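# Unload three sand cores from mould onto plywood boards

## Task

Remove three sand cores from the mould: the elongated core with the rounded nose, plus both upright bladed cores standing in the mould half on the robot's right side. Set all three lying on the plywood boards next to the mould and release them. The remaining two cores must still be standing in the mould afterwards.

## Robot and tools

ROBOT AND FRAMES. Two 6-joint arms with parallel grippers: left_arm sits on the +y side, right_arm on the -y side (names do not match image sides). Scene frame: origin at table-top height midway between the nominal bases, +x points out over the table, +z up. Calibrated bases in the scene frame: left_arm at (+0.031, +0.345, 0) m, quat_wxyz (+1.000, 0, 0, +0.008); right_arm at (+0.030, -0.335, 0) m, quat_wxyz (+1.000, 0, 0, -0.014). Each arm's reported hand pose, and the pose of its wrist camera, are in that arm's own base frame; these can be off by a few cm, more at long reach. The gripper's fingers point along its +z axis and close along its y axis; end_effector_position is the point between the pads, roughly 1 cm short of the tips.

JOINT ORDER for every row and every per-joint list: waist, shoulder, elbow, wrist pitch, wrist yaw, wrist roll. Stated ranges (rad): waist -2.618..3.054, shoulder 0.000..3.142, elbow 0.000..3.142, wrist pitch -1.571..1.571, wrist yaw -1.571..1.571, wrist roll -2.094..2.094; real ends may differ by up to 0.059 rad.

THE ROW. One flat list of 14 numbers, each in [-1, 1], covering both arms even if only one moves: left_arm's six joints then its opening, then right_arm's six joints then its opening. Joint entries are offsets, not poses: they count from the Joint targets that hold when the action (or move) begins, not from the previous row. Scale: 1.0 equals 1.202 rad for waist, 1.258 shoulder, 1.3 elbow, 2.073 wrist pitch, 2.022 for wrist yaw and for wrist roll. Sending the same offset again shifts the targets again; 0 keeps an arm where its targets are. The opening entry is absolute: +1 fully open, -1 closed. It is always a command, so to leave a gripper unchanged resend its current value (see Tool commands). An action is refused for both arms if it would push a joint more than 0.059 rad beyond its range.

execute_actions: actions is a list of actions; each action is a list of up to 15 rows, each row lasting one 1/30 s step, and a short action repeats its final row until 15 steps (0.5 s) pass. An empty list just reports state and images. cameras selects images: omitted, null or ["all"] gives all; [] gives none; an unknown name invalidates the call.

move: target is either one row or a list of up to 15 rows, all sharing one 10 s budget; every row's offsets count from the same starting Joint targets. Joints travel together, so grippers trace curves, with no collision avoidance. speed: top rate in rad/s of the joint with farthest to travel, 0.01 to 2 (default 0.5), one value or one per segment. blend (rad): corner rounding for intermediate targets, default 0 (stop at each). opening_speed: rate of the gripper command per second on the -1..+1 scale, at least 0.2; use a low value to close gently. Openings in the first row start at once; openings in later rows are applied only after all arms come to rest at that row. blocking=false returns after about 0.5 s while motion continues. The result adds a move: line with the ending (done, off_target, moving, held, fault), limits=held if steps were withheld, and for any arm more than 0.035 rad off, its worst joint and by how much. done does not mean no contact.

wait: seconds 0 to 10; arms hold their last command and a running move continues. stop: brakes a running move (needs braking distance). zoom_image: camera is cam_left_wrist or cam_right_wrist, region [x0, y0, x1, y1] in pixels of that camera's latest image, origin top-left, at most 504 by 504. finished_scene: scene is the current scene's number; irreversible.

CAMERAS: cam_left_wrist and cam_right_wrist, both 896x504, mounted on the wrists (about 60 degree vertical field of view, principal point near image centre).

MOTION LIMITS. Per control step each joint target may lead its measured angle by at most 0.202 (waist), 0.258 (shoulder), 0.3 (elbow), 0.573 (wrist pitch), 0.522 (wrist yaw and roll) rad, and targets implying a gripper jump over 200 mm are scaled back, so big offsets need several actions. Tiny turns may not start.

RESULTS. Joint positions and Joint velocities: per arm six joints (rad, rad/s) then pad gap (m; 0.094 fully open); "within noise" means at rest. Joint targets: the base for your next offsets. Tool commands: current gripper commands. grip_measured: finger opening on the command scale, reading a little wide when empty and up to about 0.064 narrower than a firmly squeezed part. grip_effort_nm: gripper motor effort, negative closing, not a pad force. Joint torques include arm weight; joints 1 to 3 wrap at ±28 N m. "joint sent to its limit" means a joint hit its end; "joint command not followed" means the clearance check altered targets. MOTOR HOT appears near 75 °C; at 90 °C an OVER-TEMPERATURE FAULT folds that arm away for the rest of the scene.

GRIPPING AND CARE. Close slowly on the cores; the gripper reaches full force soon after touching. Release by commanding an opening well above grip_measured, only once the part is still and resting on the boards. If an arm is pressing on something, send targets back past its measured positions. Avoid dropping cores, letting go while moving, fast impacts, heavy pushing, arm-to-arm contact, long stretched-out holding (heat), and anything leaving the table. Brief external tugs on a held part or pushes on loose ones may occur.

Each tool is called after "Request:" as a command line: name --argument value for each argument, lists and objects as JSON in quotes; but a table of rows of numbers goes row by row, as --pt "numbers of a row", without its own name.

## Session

Request:
execute_actions --actions '[]'

Scene clock: 0.00 s.
left_arm: end_effector_position=(+0.3919, -0.2703, +0.3417) grip_measured=+1.000 grip_effort_nm=n/a end_effector_quat_wxyz=(+0.564, +0.433, +0.543, -0.447) | right_arm: end_effector_position=(+0.3255, +0.0985, +0.1807) grip_measured=+1.000 grip_effort_nm=n/a end_effector_quat_wxyz=(+0.100, -0.217, +0.970, -0.037)
Joint positions: left_arm=[-0.271 1.676 1.232 0.519 1.072 -0.062 0.094] | right_arm=[0.342 1.662 1.591 -1.308 0.097 -0.107 0.094]
Joint velocities: within noise
Joint torques (N m): no reading
Heat: left arm: 31 °C; right arm: 31 °C.
Joint targets: left_arm=[-0.271 1.667 1.240 0.516 1.072 -0.062] | right_arm=[0.342 1.652 1.601 -1.306 0.099 -0.106]
Tool commands: left_gripper/opening=+1.0 right_gripper/opening=+1.0

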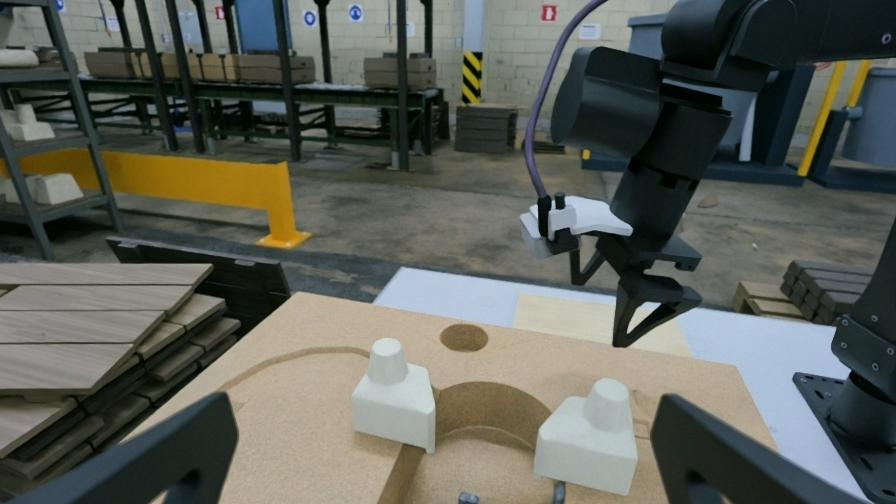

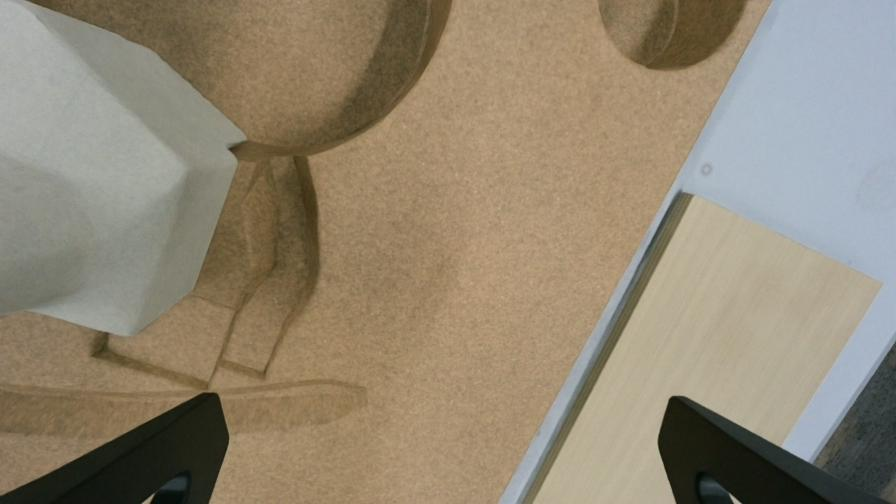

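Request:
move --target '[-0.024,-0.292,0.585,-1.0,-0.53,0.0307,1,-0.007,-0.28,0.307,-0.127,-0.049,0.0524,1]' --speed 1.3

Scene clock: 5.67 s.
left_arm: end_effector_position=(+0.2515, -0.0761, +0.3855) grip_measured=+1.000 grip_effort_nm=0.032 end_effector_quat_wxyz=(+0.342, +0.135, +0.928, -0.055) | right_arm: end_effector_position=(+0.2469, +0.0877, +0.3819) grip_measured=+1.000 grip_effort_nm=0.027 end_effector_quat_wxyz=(+0.334, -0.162, +0.927, +0.053)
Joint positions: left_arm=[-0.291 1.301 1.986 -1.549 0.009 -0.006 0.094] | right_arm=[0.342 1.304 1.981 -1.557 0.007 -0.007 0.094]
Joint velocities: within noise
Joint torques (N m): left_arm=[-0.64 -2.1 4.51 1.58 -0.08 0.03] | right_arm=[-0.69 -2.35 5.38 1.01 -0.08 0.03]
Heat: left arm: 31 °C; right arm: 32 °C.
Joint targets: left_arm=[-0.300 1.299 2.000 -1.557 0.000 0.000] | right_arm=[0.334 1.300 2.000 -1.569 0.000 0.000]
move: done

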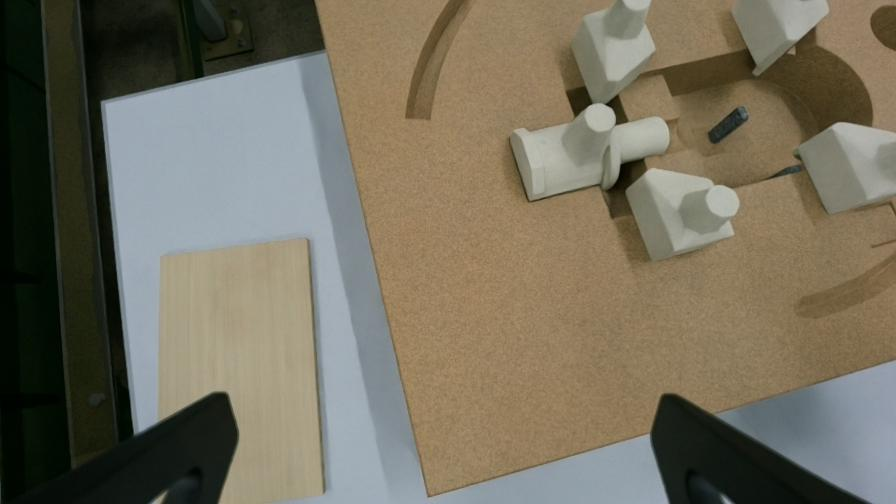

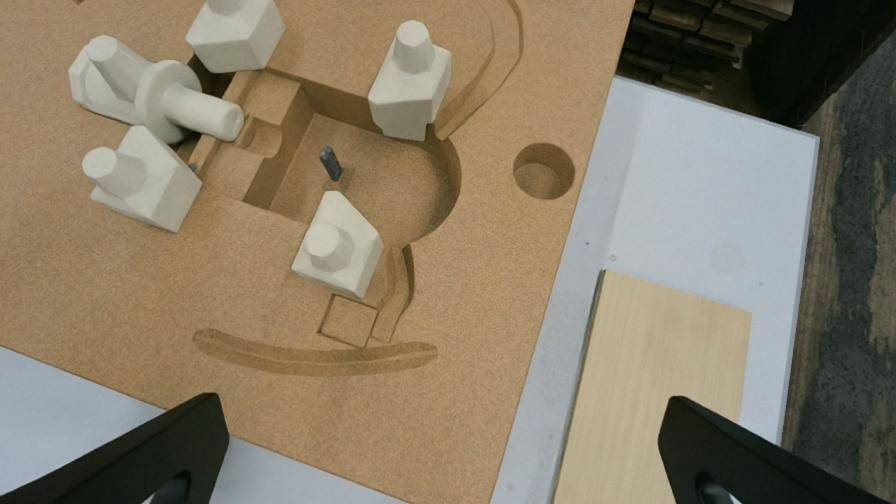

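Request:
move --target '[-0.216,0.295,-0.378,0.377,0,0,1,0.197,0.096,-0.490,0.254,0,0,1]' --speed 0.9

Scene clock: 13.00 s.
left_arm: end_effector_position=(+0.3760, -0.2340, +0.2002) grip_measured=+1.000 grip_effort_nm=0.027 end_effector_quat_wxyz=(+0.295, +0.260, +0.915, -0.088) | right_arm: end_effector_position=(+0.2853, +0.1812, +0.2027) grip_measured=+1.000 grip_effort_nm=0.027 end_effector_quat_wxyz=(+0.217, -0.274, +0.935, +0.060)
Joint positions: left_arm=[-0.557 1.67 1.511 -0.787 0.006 -0.006 0.094] | right_arm=[0.565 1.423 1.368 -1.061 0.004 -0.006 0.094]
Joint velocities: within noise
Joint torques (N m): left_arm=[-0.2 -7.2 5.33 1.7 -0.03 0.01] | right_arm=[0.47 -4.92 5.29 0.96 -0.05 0.03]
Heat: left arm: 32 °C; right arm: 32 °C.
Joint targets: left_arm=[-0.560 1.670 1.509 -0.776 0.000 0.000] | right_arm=[0.570 1.420 1.363 -1.043 0.000 0.000]
move: done

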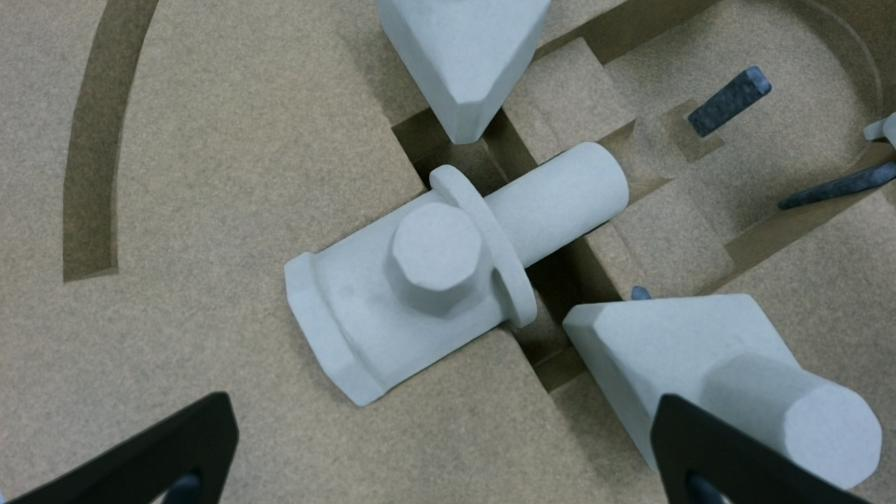

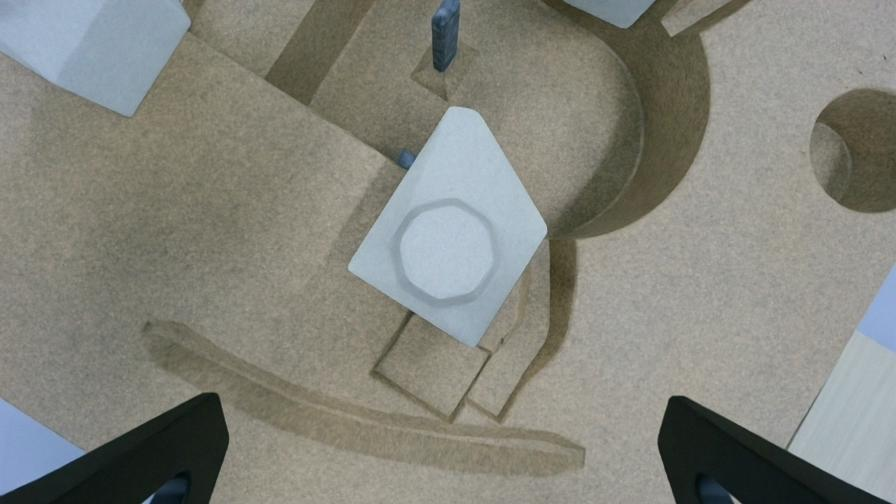

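Request:
move --pt "0.005 0.132 -0.022 0.0943 0 0 1 -0.003 0.0926 -0.1104 0.1254 0 0 1" --pt "0.005 0.132 -0.022 0.0943 0 0 -0.5 -0.003 0.0926 -0.1104 0.1254 0 0 -0.5" --pt "0.005 0.128 0.159 0.015 0 0 -0.5 -0.003 0.093 0.073 0.048 0 0 -0.5" --pt "0.005 0.156 0.335 -0.0786 0 0 -0.5 -0.003 0.1254 0.2515 -0.043 0 0 -0.5" --pt "0.8186 -0.391 -0.285 0.0897 0 0 -0.5 -0.749 0.098 0.105 0.05 0 0 -0.5" --pt "0.8186 -0.383 -0.567 0.235 0 0 -0.5 -0.749 0.1025 -0.151 0.214 0 0 -0.5" --speed '[0.35,0.35,0.25,0.5,0.8,0.35]' --blend '[0,0,0.03,0.05,0.05,0]' --opening_speed 1

Scene clock: 40.77 s.
left_arm: end_effector_position=(+0.3066, +0.1409, +0.1212) grip_measured=-0.283 grip_effort_nm=-1.004 end_effector_quat_wxyz=(+0.338, -0.198, +0.917, +0.077) | right_arm: end_effector_position=(+0.3643, -0.1261, +0.1166) grip_measured=-0.268 grip_effort_nm=-1.004 end_effector_quat_wxyz=(+0.235, +0.165, +0.957, -0.040)
Joint positions: left_arm=[0.424 1.224 0.757 -0.396 -0.007 0.002 0.034] | right_arm=[-0.334 1.581 1.159 -0.668 0.003 0.006 0.034]
Joint velocities: within noise
Joint torques (N m): left_arm=[0.05 -6.12 6.72 2.86 0.1 -0.07] | right_arm=[0.42 -8.64 6.35 1.48 -0.04 -0.11]
Heat: left arm: 35 °C; right arm: 33 °C.
Joint targets: left_arm=[0.425 1.188 0.772 -0.288 0.000 0.000] | right_arm=[-0.330 1.550 1.167 -0.599 0.000 0.000]
move: off_target (left_arm, right_arm); left_arm: the wrist pitch is farthest, 0.107 rad from its target; right_arm: the wrist pitch is farthest, 0.069 rad from its target

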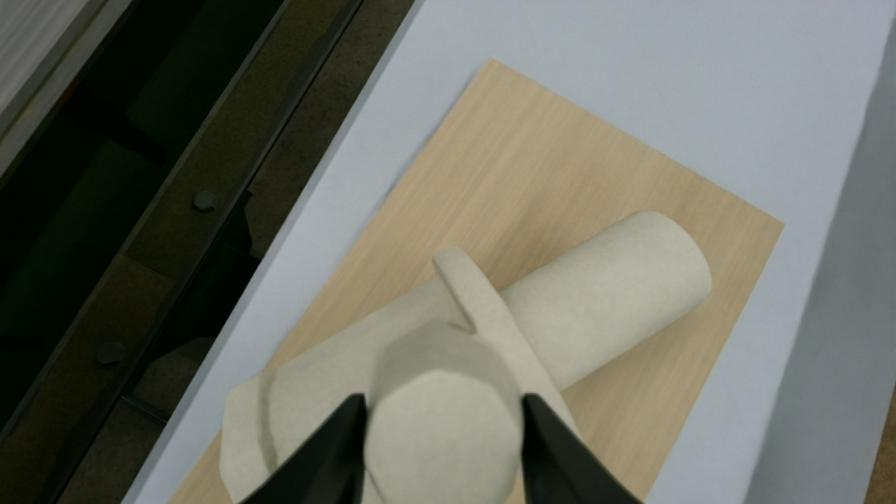

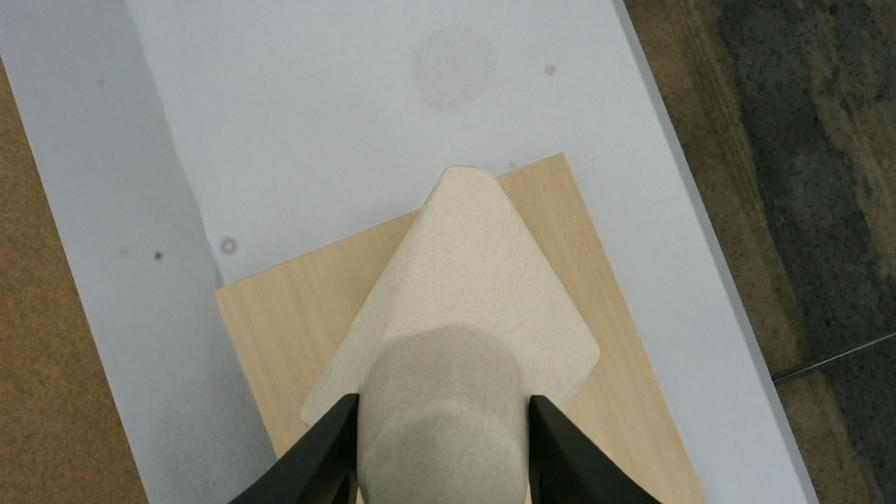

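Request:
move --target '[0,0.008,-0.034,0.02,0,0,-0.5,0,-0.0175,-0.111,0.028,0,0,-0.5]' --speed 0.13

Scene clock: 48.07 s.
left_arm: end_effector_position=(+0.3093, +0.1421, +0.1172) grip_measured=-0.283 grip_effort_nm=-0.999 end_effector_quat_wxyz=(+0.350, -0.197, +0.912, +0.079) | right_arm: end_effector_position=(+0.3552, -0.1228, +0.1040) grip_measured=-0.268 grip_effort_nm=-1.004 end_effector_quat_wxyz=(+0.250, +0.163, +0.954, -0.043)
Joint positions: left_arm=[0.424 1.224 0.722 -0.335 -0.007 0.002 0.034] | right_arm=[-0.334 1.531 1.044 -0.571 0.003 0.003 0.034]
Joint velocities: within noise
Joint torques (N m): left_arm=[0.08 -5.31 5.83 2.68 0.11 -0.08] | right_arm=[0.39 -5.93 4.12 1.17 -0.04 -0.08]
Heat: left arm: 37 °C; right arm: 33 °C.
Joint targets: left_arm=[0.425 1.199 0.728 -0.247 0.000 0.000] | right_arm=[-0.330 1.527 1.022 -0.541 0.000 0.000]
move: off_target (left_arm); left_arm: the wrist pitch is farthest, 0.088 rad from its target

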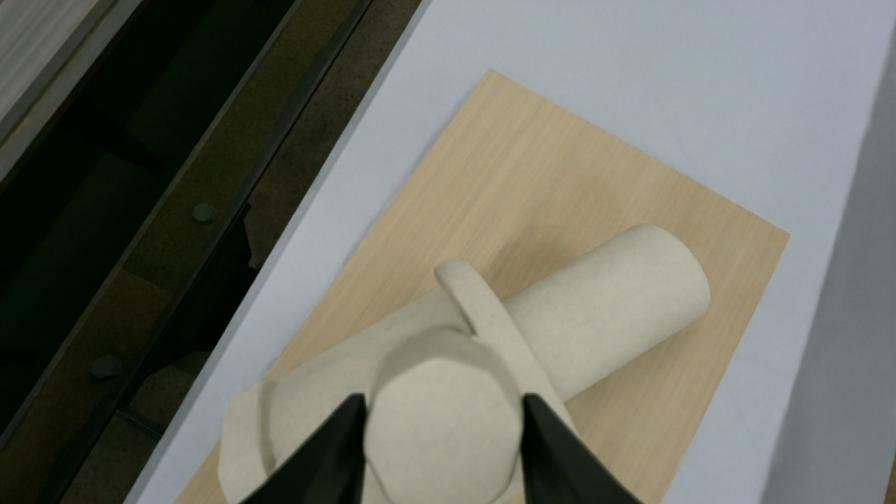

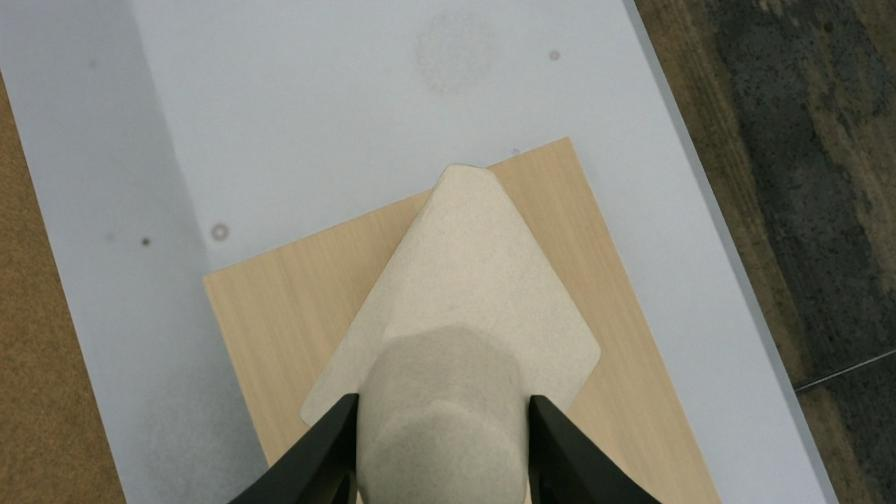

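Request:
move --pt "0 0 0 0 0 0 -0.5 0 0.004 -0.024 0.012 0 0 -0.5" --pt "0 0 0 0 0 0 0.1 0 0.004 -0.024 0.012 0 0 0.1" --speed 0.1 --opening_speed 0.5

Scene clock: 54.23 s.
left_arm: end_effector_position=(+0.3218, +0.1478, +0.1306) grip_measured=+0.098 grip_effort_nm=0.120 end_effector_quat_wxyz=(+0.385, -0.194, +0.898, +0.087) | right_arm: end_effector_position=(+0.3516, -0.1206, +0.0944) grip_measured=+0.097 grip_effort_nm=0.183 end_effector_quat_wxyz=(+0.249, +0.161, +0.954, -0.041)
Joint positions: left_arm=[0.424 1.224 0.722 -0.258 -0.007 0.002 0.052] | right_arm=[-0.334 1.526 1 -0.533 -0.001 0.002 0.052]
Joint velocities: within noise
Joint torques (N m): left_arm=[0.02 -5.34 6.04 1.92 0.09 -0.08] | right_arm=[0.35 -5.09 4.98 1.06 0 -0.07]
Heat: left arm: 39 °C; right arm: 34 °C.
Joint targets: left_arm=[0.425 1.199 0.728 -0.247 0.000 0.000] | right_arm=[-0.330 1.533 0.991 -0.516 0.000 0.000]
move: done; target 2's new numbers were sent with left_arm's wrist pitch 0.087 rad from that target

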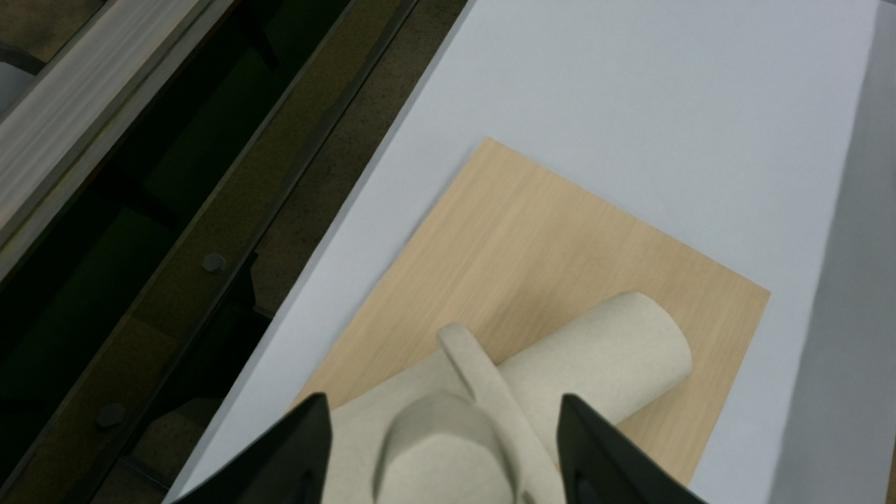

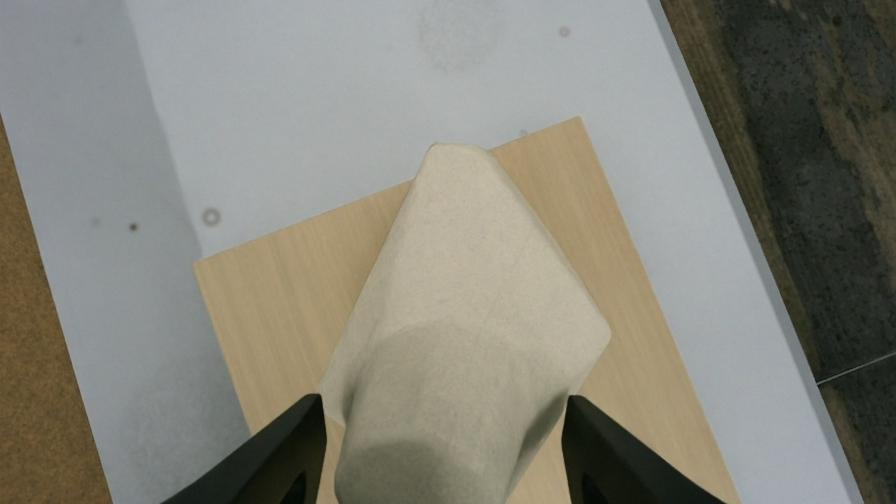

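Request:
move --pt "0 0 0 0 0 0 1 0 0 0 0 0 0 1" --pt "0 -0.203 0.071 -0.187 0 0 1 0 -0.2 0.119 -0.207 0 0 1" --pt "0 -0.203 0.45 -0.45 0 0 1 0.275 -0.185 0.545 -0.33 0 0 1" --pt "0 -0.203 0.45 -0.45 0 0 1 0.593 0.198 0.434 -0.037 0 0 1" --opening_speed 2 --speed '[0.5,0.4,0.9,0.9]' --blend '[0,0,0.15,0]'

Scene clock: 64.07 s.
left_arm: end_effector_position=(+0.2223, +0.1029, +0.2879) grip_measured=+0.998 grip_effort_nm=0.125 end_effector_quat_wxyz=(+0.352, -0.197, +0.912, +0.080) | right_arm: end_effector_position=(+0.4571, +0.1878, +0.1925) grip_measured=+0.997 grip_effort_nm=0.178 end_effector_quat_wxyz=(+0.348, -0.179, +0.917, +0.070)
Joint positions: left_arm=[0.424 0.951 1.291 -1.172 -0.007 0.002 0.094] | right_arm=[0.387 1.788 1.556 -0.612 -0.002 0.002 0.094]
Joint velocities: within noise
Joint torques (N m): left_arm=[0.05 -1.13 6.49 1.66 0.11 -0.09] | right_arm=[-0.36 -8.62 6 1.33 0.02 -0.06]
Heat: left arm: 37 °C; right arm: 33 °C.
Joint targets: left_arm=[0.425 0.943 1.313 -1.180 0.000 0.000] | right_arm=[0.383 1.782 1.555 -0.593 0.000 0.000]
move: done

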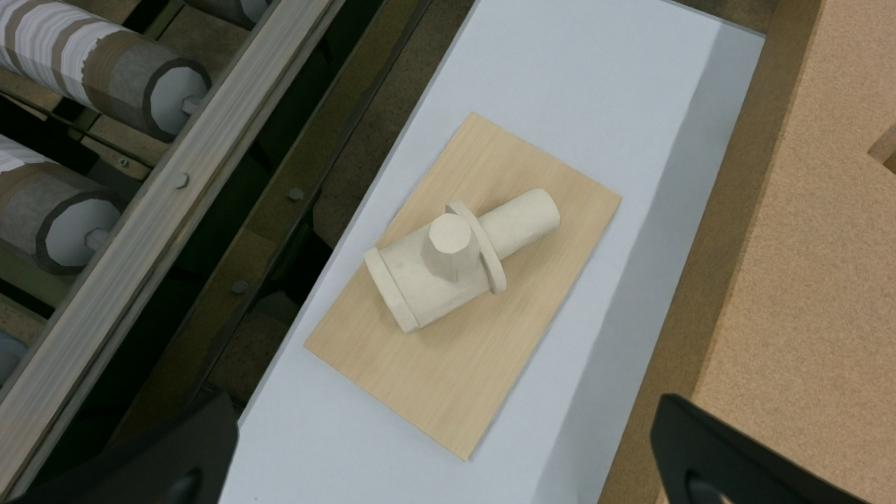

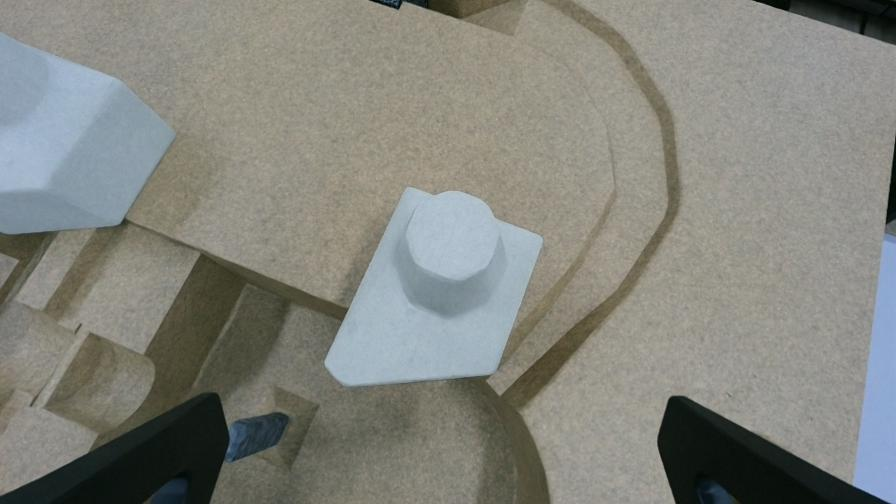

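Request:
move --pt "0 0 0 0 0 0 1 -0.004 0.1566 0.073 0.05 0 0 1" --pt "0 0 0 0 0 0 1 -0.004 0.1566 0.073 0.05 0 0 -0.5" --pt "0 0 0 0 0 0 1 -0.004 0.154 0.249 -0.021 0 0 -0.5" --pt "0 0 0 0 0 0 1 -0.004 0.183 0.419 -0.106 0 0 -0.5" --pt "0 0 0 0 0 0 1 -0.685 -0.447 -0.104 -0.2445 0 0 -0.5" --pt "0 0 0 0 0 0 1 -0.685 -0.398 -0.484 -0.017 0 0 -0.5" --speed '[0.35,0.35,0.25,0.5,0.8,0.4]' --blend '[0,0,0.03,0.05,0.05,0]' --opening_speed 1

Scene clock: 82.90 s.
left_arm: end_effector_position=(+0.2222, +0.1028, +0.2878) grip_measured=+0.998 grip_effort_nm=0.115 end_effector_quat_wxyz=(+0.352, -0.197, +0.912, +0.079) | right_arm: end_effector_position=(+0.2898, -0.1355, +0.1243) grip_measured=-0.285 grip_effort_nm=-1.009 end_effector_quat_wxyz=(+0.250, +0.213, +0.943, -0.058)
Joint positions: left_arm=[0.424 0.951 1.291 -1.173 -0.007 0.002 0.094] | right_arm=[-0.437 1.288 0.92 -0.683 0.006 0.006 0.034]
Joint velocities: within noise
Joint torques (N m): left_arm=[0.14 -1.24 6.53 1.66 0.11 -0.09] | right_arm=[-0.29 -4.37 6.26 1.43 -0.07 -0.1]
Heat: left arm: 35 °C; right arm: 35 °C.
Joint targets: left_arm=[0.425 0.943 1.313 -1.180 0.000 0.000] | right_arm=[-0.440 1.281 0.926 -0.628 0.000 0.000]
move: off_target (right_arm); right_arm: the wrist pitch is farthest, 0.055 rad from its target

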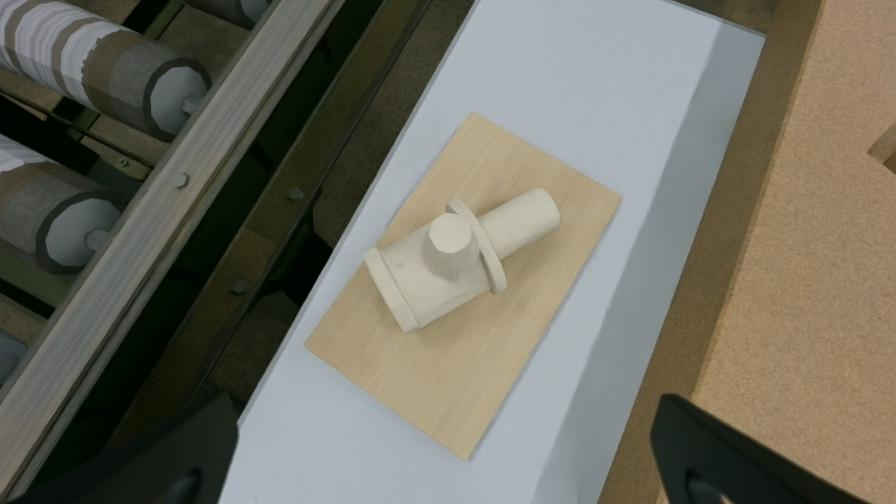

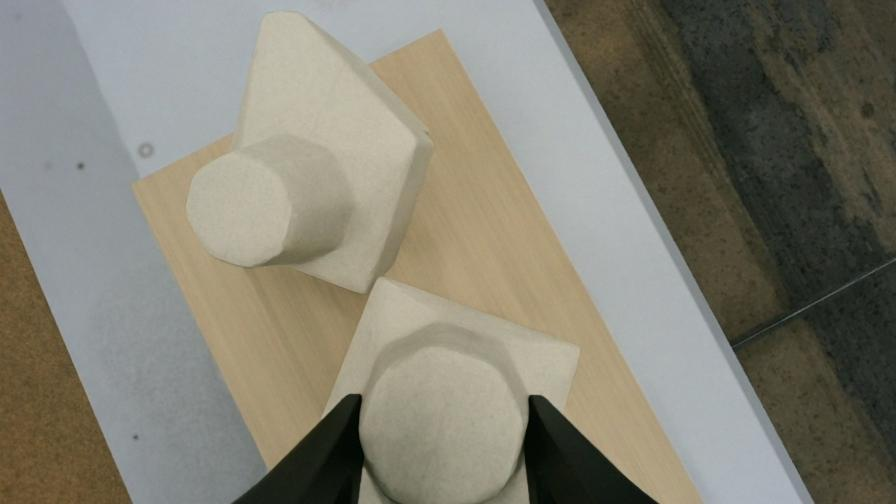

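Request:
move --pt "0 0 0 0 0 0 1 0 -0.065 -0.0446 -0.0116 0 0 -0.5" --pt "0 0 0 0 0 0 1 0 -0.0556 -0.1085 0.015 0 0 -0.5" --speed '[0.2,0.1]' --cameras '["cam_right_wrist"]'

Scene clock: 92.97 s.
left_arm: end_effector_position=(+0.2222, +0.1028, +0.2878) grip_measured=+0.998 grip_effort_nm=0.120 end_effector_quat_wxyz=(+0.352, -0.197, +0.912, +0.079) | right_arm: end_effector_position=(+0.2684, -0.1254, +0.0997) grip_measured=-0.285 grip_effort_nm=-1.004 end_effector_quat_wxyz=(+0.237, +0.214, +0.946, -0.055)
Joint positions: left_arm=[0.424 0.951 1.291 -1.173 -0.007 0.002 0.094] | right_arm=[-0.437 1.229 0.795 -0.645 0.006 0.006 0.034]
Joint velocities: within noise
Joint torques (N m): left_arm=[0.14 -1.17 6.57 1.66 0.1 -0.1] | right_arm=[-0.29 -4.7 4.98 1.32 -0.07 -0.11]
Heat: left arm: 35 °C; right arm: 36 °C.
Joint targets: left_arm=[0.425 0.943 1.313 -1.180 0.000 0.000] | right_arm=[-0.440 1.211 0.785 -0.597 0.000 0.000]
move: off_target (right_arm); right_arm: the wrist pitch is farthest, 0.048 rad from its target
Images, in order (width x height): cam_right_wrist 896x504.

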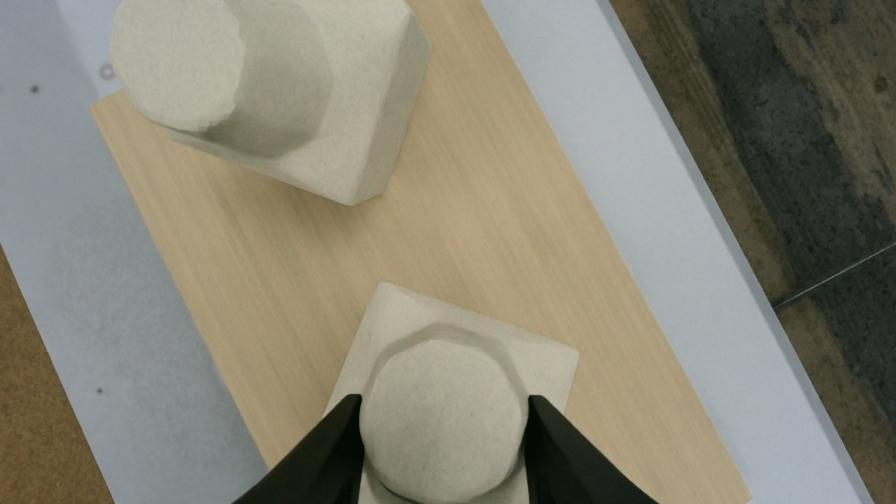

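Request:
move --target '[0,0,0,0,0,0,1,0,0.003,-0.024,0.008,0,0,-0.5]' --speed 0.08 --cameras '[]'

Scene clock: 97.10 s.
left_arm: end_effector_position=(+0.2222, +0.1028, +0.2878) grip_measured=+0.998 grip_effort_nm=0.125 end_effector_quat_wxyz=(+0.352, -0.197, +0.912, +0.079) | right_arm: end_effector_position=(+0.2701, -0.1262, +0.0976) grip_measured=-0.285 grip_effort_nm=-1.004 end_effector_quat_wxyz=(+0.245, +0.212, +0.944, -0.057)
Joint positions: left_arm=[0.424 0.951 1.291 -1.173 -0.007 0.002 0.094] | right_arm=[-0.437 1.224 0.775 -0.612 0.006 0.004 0.034]
Joint velocities: within noise
Joint torques (N m): left_arm=[0.12 -1.21 6.52 1.65 0.1 -0.08] | right_arm=[-0.29 -3.93 4.19 1.2 -0.07 -0.1]
Heat: left arm: 35 °C; right arm: 36 °C.
Joint targets: left_arm=[0.425 0.943 1.313 -1.180 0.000 0.000] | right_arm=[-0.440 1.215 0.754 -0.580 0.000 0.000]
move: done
No camera images: "cameras" was empty.

Request:
move --pt "0 0 0 0 0 0 1 0 0.002 -0.014 0.004 0 0 -0.5" --pt "0 0 0 0 0 0 1 0 0.002 -0.014 0.004 0 0 0.1" --speed 0.08 --opening_speed 0.5 --cameras '["cam_right_wrist"]'

Scene clock: 101.80 s.
left_arm: end_effector_position=(+0.2222, +0.1028, +0.2878) grip_measured=+0.998 grip_effort_nm=0.120 end_effector_quat_wxyz=(+0.352, -0.197, +0.912, +0.079) | right_arm: end_effector_position=(+0.2716, -0.1261, +0.0947) grip_measured=+0.097 grip_effort_nm=0.178 end_effector_quat_wxyz=(+0.255, +0.211, +0.942, -0.056)
Joint positions: left_arm=[0.424 0.951 1.291 -1.173 -0.007 0.002 0.094] | right_arm=[-0.437 1.217 0.749 -0.575 0.001 0.004 0.052]
Joint velocities: within noise
Joint torques (N m): left_arm=[0.1 -1.22 6.6 1.64 0.12 -0.08] | right_arm=[-0.28 -3.17 4.75 0.95 -0.02 -0.08]
Heat: left arm: 35 °C; right arm: 35 °C.
Joint targets: left_arm=[0.425 0.943 1.313 -1.180 0.000 0.000] | right_arm=[-0.441 1.217 0.736 -0.572 0.000 0.000]
move: done
Images, in order (width x height): cam_right_wrist 896x504.

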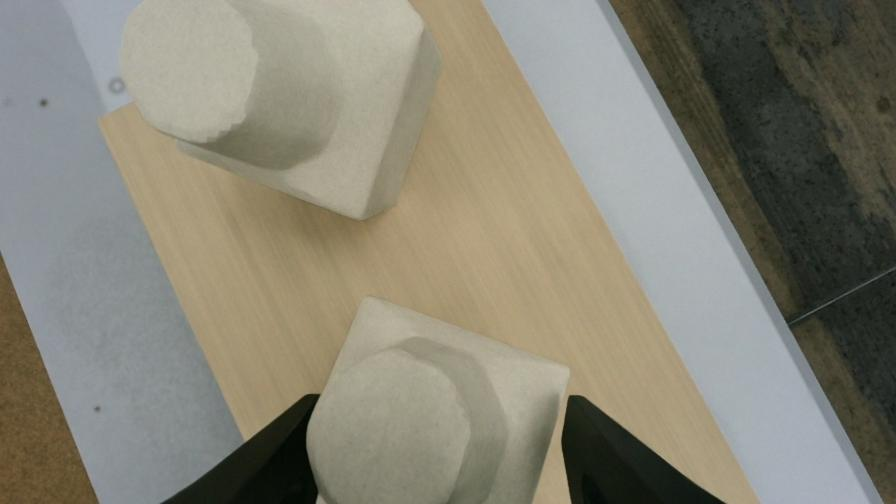

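Request:
move --pt "0 0 0 0 0 0 1 0 0 0 0 0 0 0.1" --pt "0 0 0 0 0 0 1 0 0 0 0 0 0 1" --pt "0 0 0 0 0 0 1 0 -0.171 0.136 -0.199 0 0 1" --pt "0 0 0 0 0 0 1 0 -0.171 0.45 -0.33 0 0 1" --opening_speed 0.8 --speed '[0.5,0.5,0.4,0.9]' --blend '[0,0,0.1,0]' --cameras '["cam_right_wrist"]'

Scene clock: 109.03 s.
left_arm: end_effector_position=(+0.2222, +0.1028, +0.2878) grip_measured=+0.998 grip_effort_nm=0.125 end_effector_quat_wxyz=(+0.352, -0.197, +0.912, +0.079) | right_arm: end_effector_position=(+0.2179, -0.1009, +0.2682) grip_measured=+0.997 grip_effort_nm=0.178 end_effector_quat_wxyz=(+0.299, +0.208, +0.929, -0.066)
Joint positions: left_arm=[0.424 0.951 1.291 -1.173 -0.007 0.002 0.094] | right_arm=[-0.437 1.004 1.3 -1.243 0 0.003 0.094]
Joint velocities: within noise
Joint torques (N m): left_arm=[0.09 -1.16 6.52 1.67 0.09 -0.09] | right_arm=[-0.24 -1.14 6.78 0.94 -0.01 -0.08]
Heat: left arm: 35 °C; right arm: 35 °C.
Joint targets: left_arm=[0.425 0.943 1.313 -1.180 0.000 0.000] | right_arm=[-0.441 1.002 1.321 -1.256 0.000 0.000]
move: done
Images, in order (width x height): cam_right_wrist 896x504.

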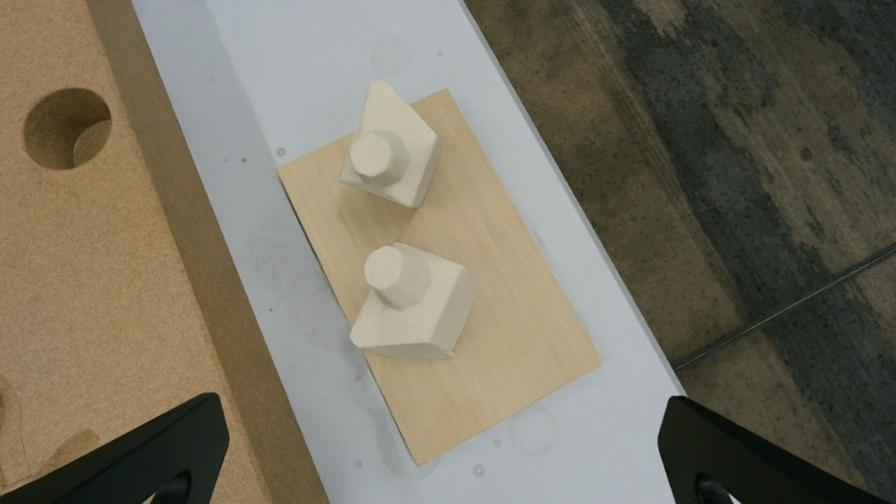

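Request:
finished_scene --scene 2

The scene is finished: the task was done.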